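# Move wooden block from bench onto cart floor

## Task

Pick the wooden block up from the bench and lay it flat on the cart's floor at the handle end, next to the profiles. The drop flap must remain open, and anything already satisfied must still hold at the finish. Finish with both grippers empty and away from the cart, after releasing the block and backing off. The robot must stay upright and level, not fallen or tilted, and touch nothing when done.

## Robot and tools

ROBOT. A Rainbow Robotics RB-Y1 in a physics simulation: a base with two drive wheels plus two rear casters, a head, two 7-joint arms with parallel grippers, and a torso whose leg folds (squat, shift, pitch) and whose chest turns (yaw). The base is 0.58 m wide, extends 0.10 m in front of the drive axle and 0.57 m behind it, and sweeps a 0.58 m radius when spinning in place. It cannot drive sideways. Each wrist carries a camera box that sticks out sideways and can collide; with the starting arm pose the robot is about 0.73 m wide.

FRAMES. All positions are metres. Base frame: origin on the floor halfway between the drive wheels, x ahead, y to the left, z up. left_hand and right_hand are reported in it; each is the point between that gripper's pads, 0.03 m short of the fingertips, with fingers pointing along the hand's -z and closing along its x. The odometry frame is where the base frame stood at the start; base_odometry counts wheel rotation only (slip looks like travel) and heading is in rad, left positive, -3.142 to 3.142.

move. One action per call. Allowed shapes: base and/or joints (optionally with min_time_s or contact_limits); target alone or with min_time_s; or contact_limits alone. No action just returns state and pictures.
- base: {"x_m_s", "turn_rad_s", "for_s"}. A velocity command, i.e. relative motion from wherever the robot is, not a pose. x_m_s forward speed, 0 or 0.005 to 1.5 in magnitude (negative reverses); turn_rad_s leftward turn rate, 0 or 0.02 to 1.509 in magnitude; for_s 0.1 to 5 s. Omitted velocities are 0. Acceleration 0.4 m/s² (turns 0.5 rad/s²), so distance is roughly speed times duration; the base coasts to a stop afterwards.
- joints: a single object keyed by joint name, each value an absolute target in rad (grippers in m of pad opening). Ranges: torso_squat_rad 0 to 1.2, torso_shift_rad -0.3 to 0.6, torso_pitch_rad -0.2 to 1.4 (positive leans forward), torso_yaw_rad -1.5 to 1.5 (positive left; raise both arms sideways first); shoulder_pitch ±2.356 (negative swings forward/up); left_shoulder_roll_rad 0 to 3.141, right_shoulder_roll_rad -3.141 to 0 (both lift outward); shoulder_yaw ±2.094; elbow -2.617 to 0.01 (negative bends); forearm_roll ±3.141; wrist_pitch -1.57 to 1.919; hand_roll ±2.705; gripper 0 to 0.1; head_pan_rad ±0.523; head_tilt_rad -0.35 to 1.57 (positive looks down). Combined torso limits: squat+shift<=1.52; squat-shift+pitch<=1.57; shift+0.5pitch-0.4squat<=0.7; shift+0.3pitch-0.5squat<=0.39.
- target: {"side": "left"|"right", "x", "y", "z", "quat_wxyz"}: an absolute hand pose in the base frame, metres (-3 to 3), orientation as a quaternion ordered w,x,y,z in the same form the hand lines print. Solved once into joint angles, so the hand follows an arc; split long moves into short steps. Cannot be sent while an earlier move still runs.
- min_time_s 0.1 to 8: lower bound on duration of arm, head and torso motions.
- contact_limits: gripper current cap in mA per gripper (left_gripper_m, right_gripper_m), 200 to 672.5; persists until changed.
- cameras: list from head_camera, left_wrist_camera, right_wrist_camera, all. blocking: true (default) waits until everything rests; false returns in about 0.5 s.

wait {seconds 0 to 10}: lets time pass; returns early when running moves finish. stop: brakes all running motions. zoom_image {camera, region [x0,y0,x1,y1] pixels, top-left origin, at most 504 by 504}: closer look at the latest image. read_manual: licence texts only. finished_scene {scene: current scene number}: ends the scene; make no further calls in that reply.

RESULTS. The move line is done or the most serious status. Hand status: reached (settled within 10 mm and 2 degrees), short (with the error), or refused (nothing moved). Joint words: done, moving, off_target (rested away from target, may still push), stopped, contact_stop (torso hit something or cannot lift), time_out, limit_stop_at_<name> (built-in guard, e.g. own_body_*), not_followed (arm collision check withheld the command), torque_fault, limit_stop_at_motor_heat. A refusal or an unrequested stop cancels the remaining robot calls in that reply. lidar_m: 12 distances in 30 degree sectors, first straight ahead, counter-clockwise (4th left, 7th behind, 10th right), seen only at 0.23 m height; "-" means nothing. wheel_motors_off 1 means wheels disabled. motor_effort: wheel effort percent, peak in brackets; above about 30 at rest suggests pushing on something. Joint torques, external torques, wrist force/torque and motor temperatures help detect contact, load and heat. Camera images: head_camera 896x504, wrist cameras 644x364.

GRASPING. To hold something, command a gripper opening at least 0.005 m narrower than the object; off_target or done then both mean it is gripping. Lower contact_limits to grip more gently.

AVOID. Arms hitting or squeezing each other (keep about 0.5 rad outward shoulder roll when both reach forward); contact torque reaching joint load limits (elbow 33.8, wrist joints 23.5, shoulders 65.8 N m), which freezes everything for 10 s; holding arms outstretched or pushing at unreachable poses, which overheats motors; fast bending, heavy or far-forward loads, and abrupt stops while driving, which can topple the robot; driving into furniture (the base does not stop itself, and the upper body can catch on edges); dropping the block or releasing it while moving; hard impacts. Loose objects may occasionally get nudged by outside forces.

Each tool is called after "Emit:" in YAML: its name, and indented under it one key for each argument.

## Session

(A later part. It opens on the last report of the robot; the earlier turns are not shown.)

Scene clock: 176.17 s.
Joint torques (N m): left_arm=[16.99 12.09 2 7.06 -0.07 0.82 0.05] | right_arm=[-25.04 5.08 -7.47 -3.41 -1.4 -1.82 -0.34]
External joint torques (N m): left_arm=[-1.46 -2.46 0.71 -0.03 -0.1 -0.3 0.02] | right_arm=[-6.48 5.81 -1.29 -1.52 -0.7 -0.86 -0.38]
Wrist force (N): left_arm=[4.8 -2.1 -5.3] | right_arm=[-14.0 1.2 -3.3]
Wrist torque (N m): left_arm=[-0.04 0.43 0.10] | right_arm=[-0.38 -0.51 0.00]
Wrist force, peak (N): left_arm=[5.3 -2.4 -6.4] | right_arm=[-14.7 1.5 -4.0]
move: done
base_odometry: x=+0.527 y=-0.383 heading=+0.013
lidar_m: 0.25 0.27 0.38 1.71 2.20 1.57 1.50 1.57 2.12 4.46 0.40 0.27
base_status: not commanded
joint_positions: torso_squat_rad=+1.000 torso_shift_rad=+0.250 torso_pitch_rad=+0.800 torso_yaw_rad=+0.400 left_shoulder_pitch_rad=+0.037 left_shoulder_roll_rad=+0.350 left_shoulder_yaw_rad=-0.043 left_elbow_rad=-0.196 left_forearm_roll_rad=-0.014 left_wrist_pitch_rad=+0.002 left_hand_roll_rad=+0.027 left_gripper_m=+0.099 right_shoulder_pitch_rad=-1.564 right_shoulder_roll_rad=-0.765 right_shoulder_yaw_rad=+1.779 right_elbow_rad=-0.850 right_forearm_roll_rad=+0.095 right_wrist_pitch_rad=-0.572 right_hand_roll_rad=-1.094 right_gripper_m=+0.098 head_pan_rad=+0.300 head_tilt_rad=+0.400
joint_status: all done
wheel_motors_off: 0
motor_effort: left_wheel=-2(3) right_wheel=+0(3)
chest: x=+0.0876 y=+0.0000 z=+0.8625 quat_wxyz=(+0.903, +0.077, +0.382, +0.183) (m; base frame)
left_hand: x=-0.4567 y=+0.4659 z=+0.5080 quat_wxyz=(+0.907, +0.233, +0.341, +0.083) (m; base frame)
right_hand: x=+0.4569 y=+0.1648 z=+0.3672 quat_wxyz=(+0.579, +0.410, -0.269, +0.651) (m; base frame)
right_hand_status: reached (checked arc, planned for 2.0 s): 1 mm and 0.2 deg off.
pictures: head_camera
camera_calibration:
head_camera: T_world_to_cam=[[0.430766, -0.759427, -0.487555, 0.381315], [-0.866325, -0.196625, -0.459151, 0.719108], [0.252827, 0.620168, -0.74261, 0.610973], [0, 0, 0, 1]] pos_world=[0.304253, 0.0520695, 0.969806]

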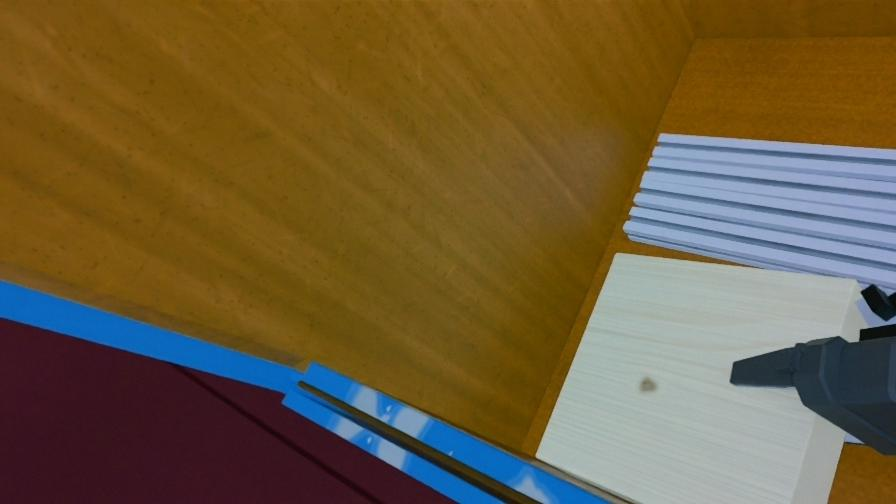

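Good; continue lowering.

Emit:
move:
  target: {"side": "right", "x": 0.457, "y": 0.15, "z": 0.351, "quat_wxyz": [0.5781, 0.4111, -0.2698, 0.6513]}
  min_time_s: 1.2

Emit:
move:
  target: {"side": "right", "x": 0.458, "y": 0.139, "z": 0.343, "quat_wxyz": [0.5781, 0.4111, -0.2698, 0.6513]}
  min_time_s: 1.0
  cameras: ["head_camera"]

Scene clock: 178.57 s.
Joint torques (N m): left_arm=[17.14 12.38 2.35 6.9 -0.01 0.93 0.05] | right_arm=[-21.2 4.08 -9.91 -3.81 -2.3 -2.8 0.11]
External joint torques (N m): left_arm=[-1.32 -2.17 1.06 -0.19 -0.05 -0.18 0.01] | right_arm=[-3.16 5.11 -4.38 -2.15 -1.55 -1.77 0.06]
Wrist force (N): left_arm=[4.2 -1.4 -5.7] | right_arm=[-15.5 -0.5 -5.5]
Wrist torque (N m): left_arm=[-0.12 0.36 0.05] | right_arm=[-0.30 -0.13 -0.09]
Wrist force, peak (N): left_arm=[4.9 -1.5 -6.5] | right_arm=[-14.7 -1.7 -7.9]
move: done
base_odometry: x=+0.527 y=-0.383 heading=+0.013
lidar_m: 0.26 0.27 0.38 1.72 2.19 1.56 1.49 1.57 2.11 4.46 0.40 0.27
base_status: not commanded
joint_positions: torso_squat_rad=+1.000 torso_shift_rad=+0.250 torso_pitch_rad=+0.800 torso_yaw_rad=+0.400 left_shoulder_pitch_rad=+0.037 left_shoulder_roll_rad=+0.350 left_shoulder_yaw_rad=-0.043 left_elbow_rad=-0.196 left_forearm_roll_rad=-0.014 left_wrist_pitch_rad=+0.002 left_hand_roll_rad=+0.027 left_gripper_m=+0.099 right_shoulder_pitch_rad=-1.513 right_shoulder_roll_rad=-0.748 right_shoulder_yaw_rad=+1.752 right_elbow_rad=-0.753 right_forearm_roll_rad=+0.086 right_wrist_pitch_rad=-0.640 right_hand_roll_rad=-1.039 right_gripper_m=+0.098 head_pan_rad=+0.300 head_tilt_rad=+0.400
joint_status: all done
wheel_motors_off: 0
motor_effort: left_wheel=-2(3) right_wheel=+0(3)
chest: x=+0.0876 y=+0.0000 z=+0.8625 quat_wxyz=(+0.903, +0.077, +0.382, +0.183) (m; base frame)
left_hand: x=-0.4567 y=+0.4659 z=+0.5080 quat_wxyz=(+0.907, +0.233, +0.341, +0.083) (m; base frame)
right_hand: x=+0.4571 y=+0.1488 z=+0.3501 quat_wxyz=(+0.579, +0.410, -0.269, +0.652) (m; base frame)
right_hand_status: reached (checked arc, planned for 1.2 s): 1 mm and 0.2 deg off.
pictures: none

Scene clock: 179.90 s.
Joint torques (N m): left_arm=[17.15 12.25 1.9 7.1 -0.03 0.87 0] | right_arm=[-11.85 -1.87 -4.06 1.28 -0.01 -0.19 0.09]
External joint torques (N m): left_arm=[-1.3 -2.31 0.61 0.02 -0.07 -0.24 -0.04] | right_arm=[5.94 -0.61 1.19 2.82 0.76 0.88 0.04]
Wrist force (N): left_arm=[4.8 -2.6 -5.5] | right_arm=[4.1 1.0 -0.2]
Wrist torque (N m): left_arm=[0.02 0.42 0.09] | right_arm=[-0.34 -0.36 -0.04]
Wrist force, peak (N): left_arm=[5.5 -2.2 -6.0] | right_arm=[-15.8 -1.0 -5.5]
move: done
base_odometry: x=+0.527 y=-0.383 heading=+0.013
lidar_m: 0.26 0.27 0.36 1.72 2.18 1.56 1.50 1.56 2.11 4.46 0.38 0.28
base_status: not commanded
joint_positions: torso_squat_rad=+1.000 torso_shift_rad=+0.250 torso_pitch_rad=+0.800 torso_yaw_rad=+0.400 left_shoulder_pitch_rad=+0.037 left_shoulder_roll_rad=+0.350 left_shoulder_yaw_rad=-0.043 left_elbow_rad=-0.196 left_forearm_roll_rad=-0.014 left_wrist_pitch_rad=+0.002 left_hand_roll_rad=+0.027 left_gripper_m=+0.099 right_shoulder_pitch_rad=-1.491 right_shoulder_roll_rad=-0.747 right_shoulder_yaw_rad=+1.739 right_elbow_rad=-0.713 right_forearm_roll_rad=+0.081 right_wrist_pitch_rad=-0.676 right_hand_roll_rad=-1.012 right_gripper_m=+0.098 head_pan_rad=+0.300 head_tilt_rad=+0.400
joint_status: all done
wheel_motors_off: 0
motor_effort: left_wheel=-2(3) right_wheel=+0(3)
chest: x=+0.0875 y=+0.0000 z=+0.8626 quat_wxyz=(+0.903, +0.077, +0.382, +0.183) (m; base frame)
left_hand: x=-0.4568 y=+0.4658 z=+0.5079 quat_wxyz=(+0.907, +0.233, +0.341, +0.083) (m; base frame)
right_hand: x=+0.4583 y=+0.1397 z=+0.3442 quat_wxyz=(+0.578, +0.410, -0.271, +0.651) (m; base frame)
right_hand_status: reached (checked arc, planned for 1.0 s): 1 mm and 0.1 deg off.
pictures: head_camera
camera_calibration:
head_camera: T_world_to_cam=[[0.430974, -0.759333, -0.48752, 0.381304], [-0.866193, -0.196691, -0.459371, 0.719244], [0.252925, 0.620263, -0.742497, 0.610927], [0, 0, 0, 1]] pos_world=[0.304154, 0.0520692, 0.969905]

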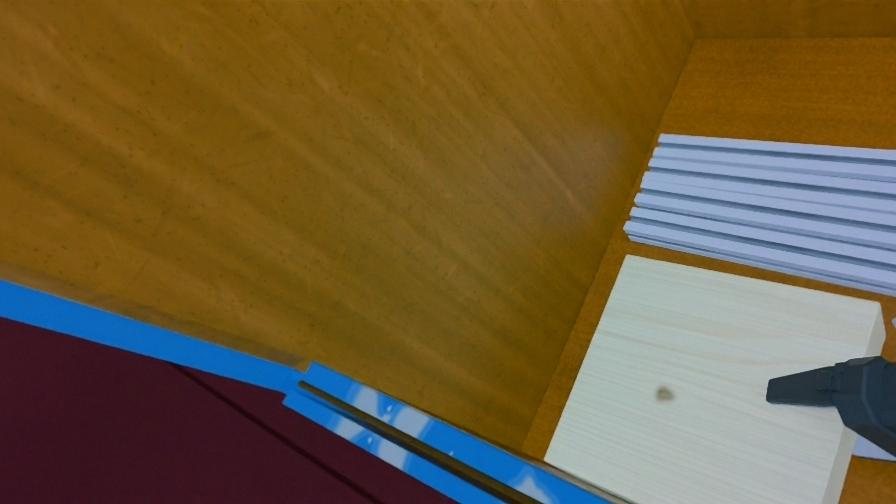

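Emit:
move:
  target: {"side": "right", "x": 0.462, "y": 0.115, "z": 0.345, "quat_wxyz": [0.5781, 0.4111, -0.2698, 0.6513]}
  min_time_s: 1.2

Emit:
move:
  target: {"side": "right", "x": 0.468, "y": 0.085, "z": 0.347, "quat_wxyz": [0.5781, 0.4111, -0.2698, 0.6513]}
  min_time_s: 1.4

Emit:
move:
  target: {"side": "right", "x": 0.478, "y": 0.02, "z": 0.392, "quat_wxyz": [0.5781, 0.4111, -0.2698, 0.6513]}
  min_time_s: 1.3
  cameras: ["head_camera"]

Emit:
zoom_image:
  camera: "head_camera"
  region: [500, 150, 896, 400]

Scene clock: 182.90 s.
Joint torques (N m): left_arm=[16.9 12.19 1.93 6.98 0.01 0.86 0.02] | right_arm=[-15.92 -3.68 -7.14 -2.14 -1.04 -1.21 0.27]
External joint torques (N m): left_arm=[-1.54 -2.37 0.64 -0.1 -0.03 -0.25 -0.02] | right_arm=[1.37 -1.35 -1.67 -0.57 -0.28 -0.12 0.23]
Wrist force (N): left_arm=[4.5 -1.8 -5.5] | right_arm=[-5.0 1.4 -1.4]
Wrist torque (N m): left_arm=[-0.08 0.41 0.03] | right_arm=[-0.26 -0.22 -0.25]
Wrist force, peak (N): left_arm=[5.1 -1.8 -6.6] | right_arm=[-5.5 1.2 -2.4]
move: done
base_odometry: x=+0.527 y=-0.383 heading=+0.013
lidar_m: 0.26 0.27 0.38 1.71 2.19 1.58 1.50 1.57 2.12 4.47 0.39 0.27
base_status: not commanded
joint_positions: torso_squat_rad=+1.000 torso_shift_rad=+0.250 torso_pitch_rad=+0.800 torso_yaw_rad=+0.400 left_shoulder_pitch_rad=+0.037 left_shoulder_roll_rad=+0.350 left_shoulder_yaw_rad=-0.043 left_elbow_rad=-0.196 left_forearm_roll_rad=-0.014 left_wrist_pitch_rad=+0.002 left_hand_roll_rad=+0.027 left_gripper_m=+0.099 right_shoulder_pitch_rad=-1.485 right_shoulder_roll_rad=-0.825 right_shoulder_yaw_rad=+1.736 right_elbow_rad=-0.780 right_forearm_roll_rad=+0.077 right_wrist_pitch_rad=-0.686 right_hand_roll_rad=-0.991 right_gripper_m=+0.098 head_pan_rad=+0.300 head_tilt_rad=+0.400
joint_status: all done
wheel_motors_off: 0
motor_effort: left_wheel=-1(2) right_wheel=+1(2)
chest: x=+0.0875 y=+0.0000 z=+0.8626 quat_wxyz=(+0.903, +0.077, +0.382, +0.183) (m; base frame)
left_hand: x=-0.4568 y=+0.4658 z=+0.5079 quat_wxyz=(+0.907, +0.233, +0.341, +0.083) (m; base frame)
right_hand: x=+0.4620 y=+0.1152 z=+0.3451 quat_wxyz=(+0.578, +0.411, -0.270, +0.651) (m; base frame)
right_hand_status: reached (checked arc, planned for 1.2 s): 0 mm and 0.0 deg off.
pictures: none

Scene clock: 184.63 s.
Joint torques (N m): left_arm=[17.28 12.18 2.39 7.18 0 0.81 -0.03] | right_arm=[-15.97 -5.22 -7.45 -2.2 -1.24 -1.27 0.28]
External joint torques (N m): left_arm=[-1.17 -2.38 1.09 0.1 -0.04 -0.3 -0.07] | right_arm=[0.7 -1.64 -1.83 -0.71 -0.48 -0.14 0.24]
Wrist force (N): left_arm=[4.4 -1.4 -6.2] | right_arm=[-5.5 1.3 -2.2]
Wrist torque (N m): left_arm=[-0.06 0.40 0.05] | right_arm=[-0.23 -0.23 -0.27]
Wrist force, peak (N): left_arm=[5.5 -1.5 -6.3] | right_arm=[-6.2 1.5 -2.5]
move: done
base_odometry: x=+0.527 y=-0.383 heading=+0.013
lidar_m: 0.26 0.27 0.38 1.71 2.19 1.57 1.50 1.57 2.12 4.47 0.39 0.28
base_status: not commanded
joint_positions: torso_squat_rad=+1.000 torso_shift_rad=+0.250 torso_pitch_rad=+0.800 torso_yaw_rad=+0.400 left_shoulder_pitch_rad=+0.037 left_shoulder_roll_rad=+0.350 left_shoulder_yaw_rad=-0.043 left_elbow_rad=-0.196 left_forearm_roll_rad=-0.014 left_wrist_pitch_rad=+0.002 left_hand_roll_rad=+0.027 left_gripper_m=+0.099 right_shoulder_pitch_rad=-1.476 right_shoulder_roll_rad=-0.911 right_shoulder_yaw_rad=+1.732 right_elbow_rad=-0.838 right_forearm_roll_rad=+0.072 right_wrist_pitch_rad=-0.710 right_hand_roll_rad=-0.965 right_gripper_m=+0.098 head_pan_rad=+0.300 head_tilt_rad=+0.400
joint_status: all done
wheel_motors_off: 0
motor_effort: left_wheel=-1(2) right_wheel=+1(2)
chest: x=+0.0875 y=+0.0000 z=+0.8626 quat_wxyz=(+0.903, +0.077, +0.382, +0.183) (m; base frame)
left_hand: x=-0.4568 y=+0.4658 z=+0.5079 quat_wxyz=(+0.907, +0.233, +0.341, +0.083) (m; base frame)
right_hand: x=+0.4679 y=+0.0852 z=+0.3470 quat_wxyz=(+0.578, +0.411, -0.270, +0.651) (m; base frame)
right_hand_status: reached (checked arc, planned for 1.4 s): 0 mm and 0.0 deg off.
pictures: none

Scene clock: 186.27 s.
Joint torques (N m): left_arm=[16.89 12.17 2.28 7.03 0.01 0.87 0.03] | right_arm=[-16.8 -7.08 -5.36 -2.3 -0.67 -0.89 -0.32]
External joint torques (N m): left_arm=[-1.56 -2.4 0.98 -0.05 -0.03 -0.24 0] | right_arm=[-1.8 -0.79 1.49 -0.48 0.08 0.21 -0.36]
Wrist force (N): left_arm=[3.9 -1.9 -5.8] | right_arm=[-5.2 1.0 -2.1]
Wrist torque (N m): left_arm=[-0.07 0.29 0.07] | right_arm=[-0.20 -0.19 -0.07]
Wrist force, peak (N): left_arm=[5.6 -2.3 -5.9] | right_arm=[-5.7 1.5 -2.7]
move: done
base_odometry: x=+0.527 y=-0.383 heading=+0.013
lidar_m: 0.26 0.27 0.38 1.72 2.19 1.57 1.49 1.56 2.12 4.46 0.39 0.27
base_status: not commanded
joint_positions: torso_squat_rad=+1.000 torso_shift_rad=+0.250 torso_pitch_rad=+0.800 torso_yaw_rad=+0.400 left_shoulder_pitch_rad=+0.037 left_shoulder_roll_rad=+0.350 left_shoulder_yaw_rad=-0.043 left_elbow_rad=-0.196 left_forearm_roll_rad=-0.014 left_wrist_pitch_rad=+0.002 left_hand_roll_rad=+0.027 left_gripper_m=+0.099 right_shoulder_pitch_rad=-1.541 right_shoulder_roll_rad=-1.219 right_shoulder_yaw_rad=+1.756 right_elbow_rad=-1.187 right_forearm_roll_rad=+0.106 right_wrist_pitch_rad=-0.675 right_hand_roll_rad=-0.991 right_gripper_m=+0.098 head_pan_rad=+0.300 head_tilt_rad=+0.400
joint_status: all done
wheel_motors_off: 0
motor_effort: left_wheel=-1(1) right_wheel=+0(2)
chest: x=+0.0875 y=+0.0000 z=+0.8625 quat_wxyz=(+0.903, +0.077, +0.382, +0.183) (m; base frame)
left_hand: x=-0.4568 y=+0.4658 z=+0.5080 quat_wxyz=(+0.907, +0.233, +0.341, +0.083) (m; base frame)
right_hand: x=+0.4779 y=+0.0201 z=+0.3920 quat_wxyz=(+0.578, +0.412, -0.270, +0.651) (m; base frame)
right_hand_status: reached (checked arc, planned for 1.3 s): 0 mm and 0.1 deg off.
pictures: head_camera
camera_calibration:
head_camera: T_world_to_cam=[[0.430985, -0.759306, -0.487552, 0.38133], [-0.866215, -0.196745, -0.459307, 0.719191], [0.252831, 0.620279, -0.742516, 0.610973], [0, 0, 0, 1]] pos_world=[0.304154, 0.052069, 0.969905]

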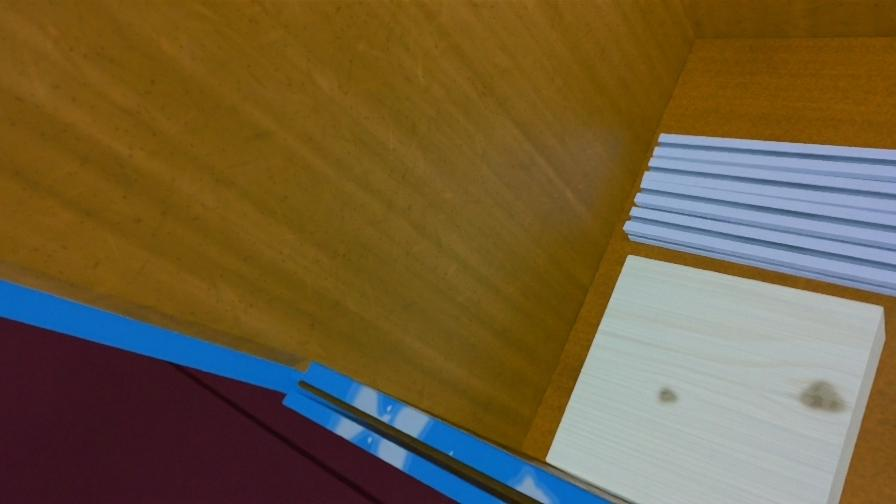

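Scaled by 1.273 from the camera's 896x504 image, which has a finer 1280x720 frame.

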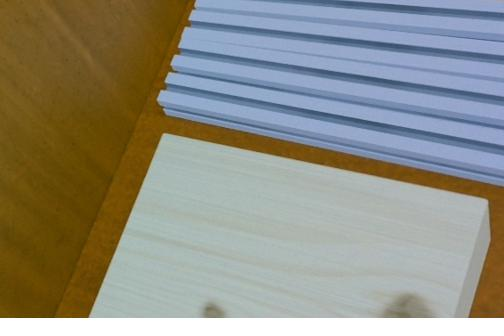

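Emit:
move:
  target: {"side": "right", "x": 0.47, "y": -0.05, "z": 0.8, "quat_wxyz": [0.6037, 0.3508, -0.3346, 0.6327]}
  min_time_s: 1.8

Emit:
move:
  base: {"x_m_s": -0.35, "for_s": 1.4}
  joints: {"torso_squat_rad": 0.6, "torso_shift_rad": 0.0, "torso_pitch_rad": 0.4, "torso_yaw_rad": 0.0, "head_pan_rad": 0.0, "head_tilt_rad": 0.5}
  min_time_s: 2.5
  cameras: ["head_camera"]

Scene clock: 192.07 s.
Joint torques (N m): left_arm=[17.08 12.34 2.08 6.86 -0.01 1.02 -0.01] | right_arm=[-8.17 -2.67 -9.97 1.2 -1.23 1.16 0.18]
External joint torques (N m): left_arm=[-1.36 -2.22 0.79 -0.22 -0.05 -0.09 -0.05] | right_arm=[-1.38 -0.36 -1.05 -0.35 -0.26 -0.07 0.14]
Wrist force (N): left_arm=[5.0 -2.1 -6.0] | right_arm=[-5.6 1.6 -2.2]
Wrist torque (N m): left_arm=[-0.04 0.43 0.04] | right_arm=[-0.24 -0.25 -0.03]
Wrist force, peak (N): left_arm=[5.1 -2.0 -6.3] | right_arm=[-6.1 1.5 -2.6]
move: done
base_odometry: x=+0.527 y=-0.383 heading=+0.013
lidar_m: 0.25 0.27 0.38 1.72 2.19 1.58 1.51 1.58 2.13 4.44 0.40 0.27
base_status: not commanded
joint_positions: torso_squat_rad=+1.000 torso_shift_rad=+0.250 torso_pitch_rad=+0.800 torso_yaw_rad=+0.400 left_shoulder_pitch_rad=+0.037 left_shoulder_roll_rad=+0.350 left_shoulder_yaw_rad=-0.043 left_elbow_rad=-0.196 left_forearm_roll_rad=-0.014 left_wrist_pitch_rad=+0.002 left_hand_roll_rad=+0.027 left_gripper_m=+0.099 right_shoulder_pitch_rad=-2.111 right_shoulder_roll_rad=-2.081 right_shoulder_yaw_rad=+1.127 right_elbow_rad=-2.253 right_forearm_roll_rad=+0.807 right_wrist_pitch_rad=-0.920 right_hand_roll_rad=-2.439 right_gripper_m=+0.098 head_pan_rad=+0.300 head_tilt_rad=+0.400
joint_status: all done
wheel_motors_off: 0
motor_effort: left_wheel=+1(1) right_wheel=+0(2)
chest: x=+0.0876 y=+0.0000 z=+0.8625 quat_wxyz=(+0.903, +0.077, +0.382, +0.183) (m; base frame)
left_hand: x=-0.4568 y=+0.4658 z=+0.5080 quat_wxyz=(+0.907, +0.233, +0.341, +0.083) (m; base frame)
right_hand: x=+0.4702 y=-0.0501 z=+0.7998 quat_wxyz=(+0.604, +0.351, -0.336, +0.632) (m; base frame)
right_hand_status: reached (checked arc, planned for 1.8 s): 0 mm and 0.1 deg off.
pictures: none

Scene clock: 195.00 s.
Joint torques (N m): left_arm=[8.68 7.5 1.54 3.68 -0.02 0.16 0.1] | right_arm=[-6.49 -0.16 -7.91 5.89 -0.59 1.65 0.17]
External joint torques (N m): left_arm=[-1.43 -1.69 0.72 -0.22 -0.04 -0.27 0.08] | right_arm=[-0.84 0.34 -0.42 0.49 -0.24 0.17 0.13]
Wrist force (N): left_arm=[2.2 -0.3 -7.1] | right_arm=[-4.5 4.0 -2.9]
Wrist torque (N m): left_arm=[-0.18 0.25 0.07] | right_arm=[-0.31 -0.18 -0.06]
Wrist force, peak (N): left_arm=[3.5 -1.1 -7.7] | right_arm=[-5.3 3.9 -3.3]
move: done
base_odometry: x=+0.037 y=-0.389 heading=+0.014
lidar_m: 0.76 0.79 1.30 4.27 1.46 1.06 1.01 1.06 1.43 3.74 1.09 0.79
base_status: done (sent for 1.4 of 1.4 s)
joint_positions: torso_squat_rad=+0.600 torso_shift_rad=+0.000 torso_pitch_rad=+0.400 torso_yaw_rad=+0.000 left_shoulder_pitch_rad=+0.037 left_shoulder_roll_rad=+0.350 left_shoulder_yaw_rad=-0.043 left_elbow_rad=-0.196 left_forearm_roll_rad=-0.014 left_wrist_pitch_rad=+0.002 left_hand_roll_rad=+0.027 left_gripper_m=+0.099 right_shoulder_pitch_rad=-2.111 right_shoulder_roll_rad=-2.081 right_shoulder_yaw_rad=+1.127 right_elbow_rad=-2.253 right_forearm_roll_rad=+0.807 right_wrist_pitch_rad=-0.920 right_hand_roll_rad=-2.439 right_gripper_m=+0.098 head_pan_rad=+0.000 head_tilt_rad=+0.500
joint_status: all done
wheel_motors_off: 0
motor_effort: left_wheel=+15(35) right_wheel=-14(26)
chest: x=-0.1075 y=+0.0001 z=+1.1432 quat_wxyz=(+0.980, +0.000, +0.199, +0.000) (m; base frame)
left_hand: x=-0.2946 y=+0.4777 z=+0.5302 quat_wxyz=(+0.977, +0.162, +0.122, -0.062) (m; base frame)
right_hand: x=+0.2287 y=-0.1675 z=+1.2518 quat_wxyz=(+0.657, +0.091, -0.427, +0.614) (m; base frame)
pictures: head_camera
camera_calibration:
head_camera: T_world_to_cam=[[-0.00752345, -0.999504, -0.0305773, 0.0393702], [-0.746436, 0.0259611, -0.664951, 0.921681], [0.665415, 0.0178213, -0.746261, 0.935621], [0, 0, 0, 1]] pos_world=[0.0656964, -0.00125113, 1.31229]

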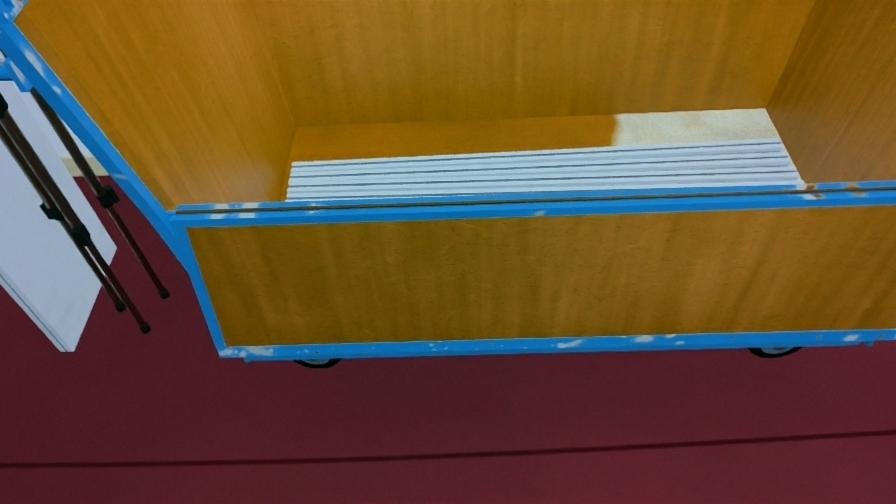

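Emit:
finished_scene:
  scene: 2

The scene is finished: the task was done.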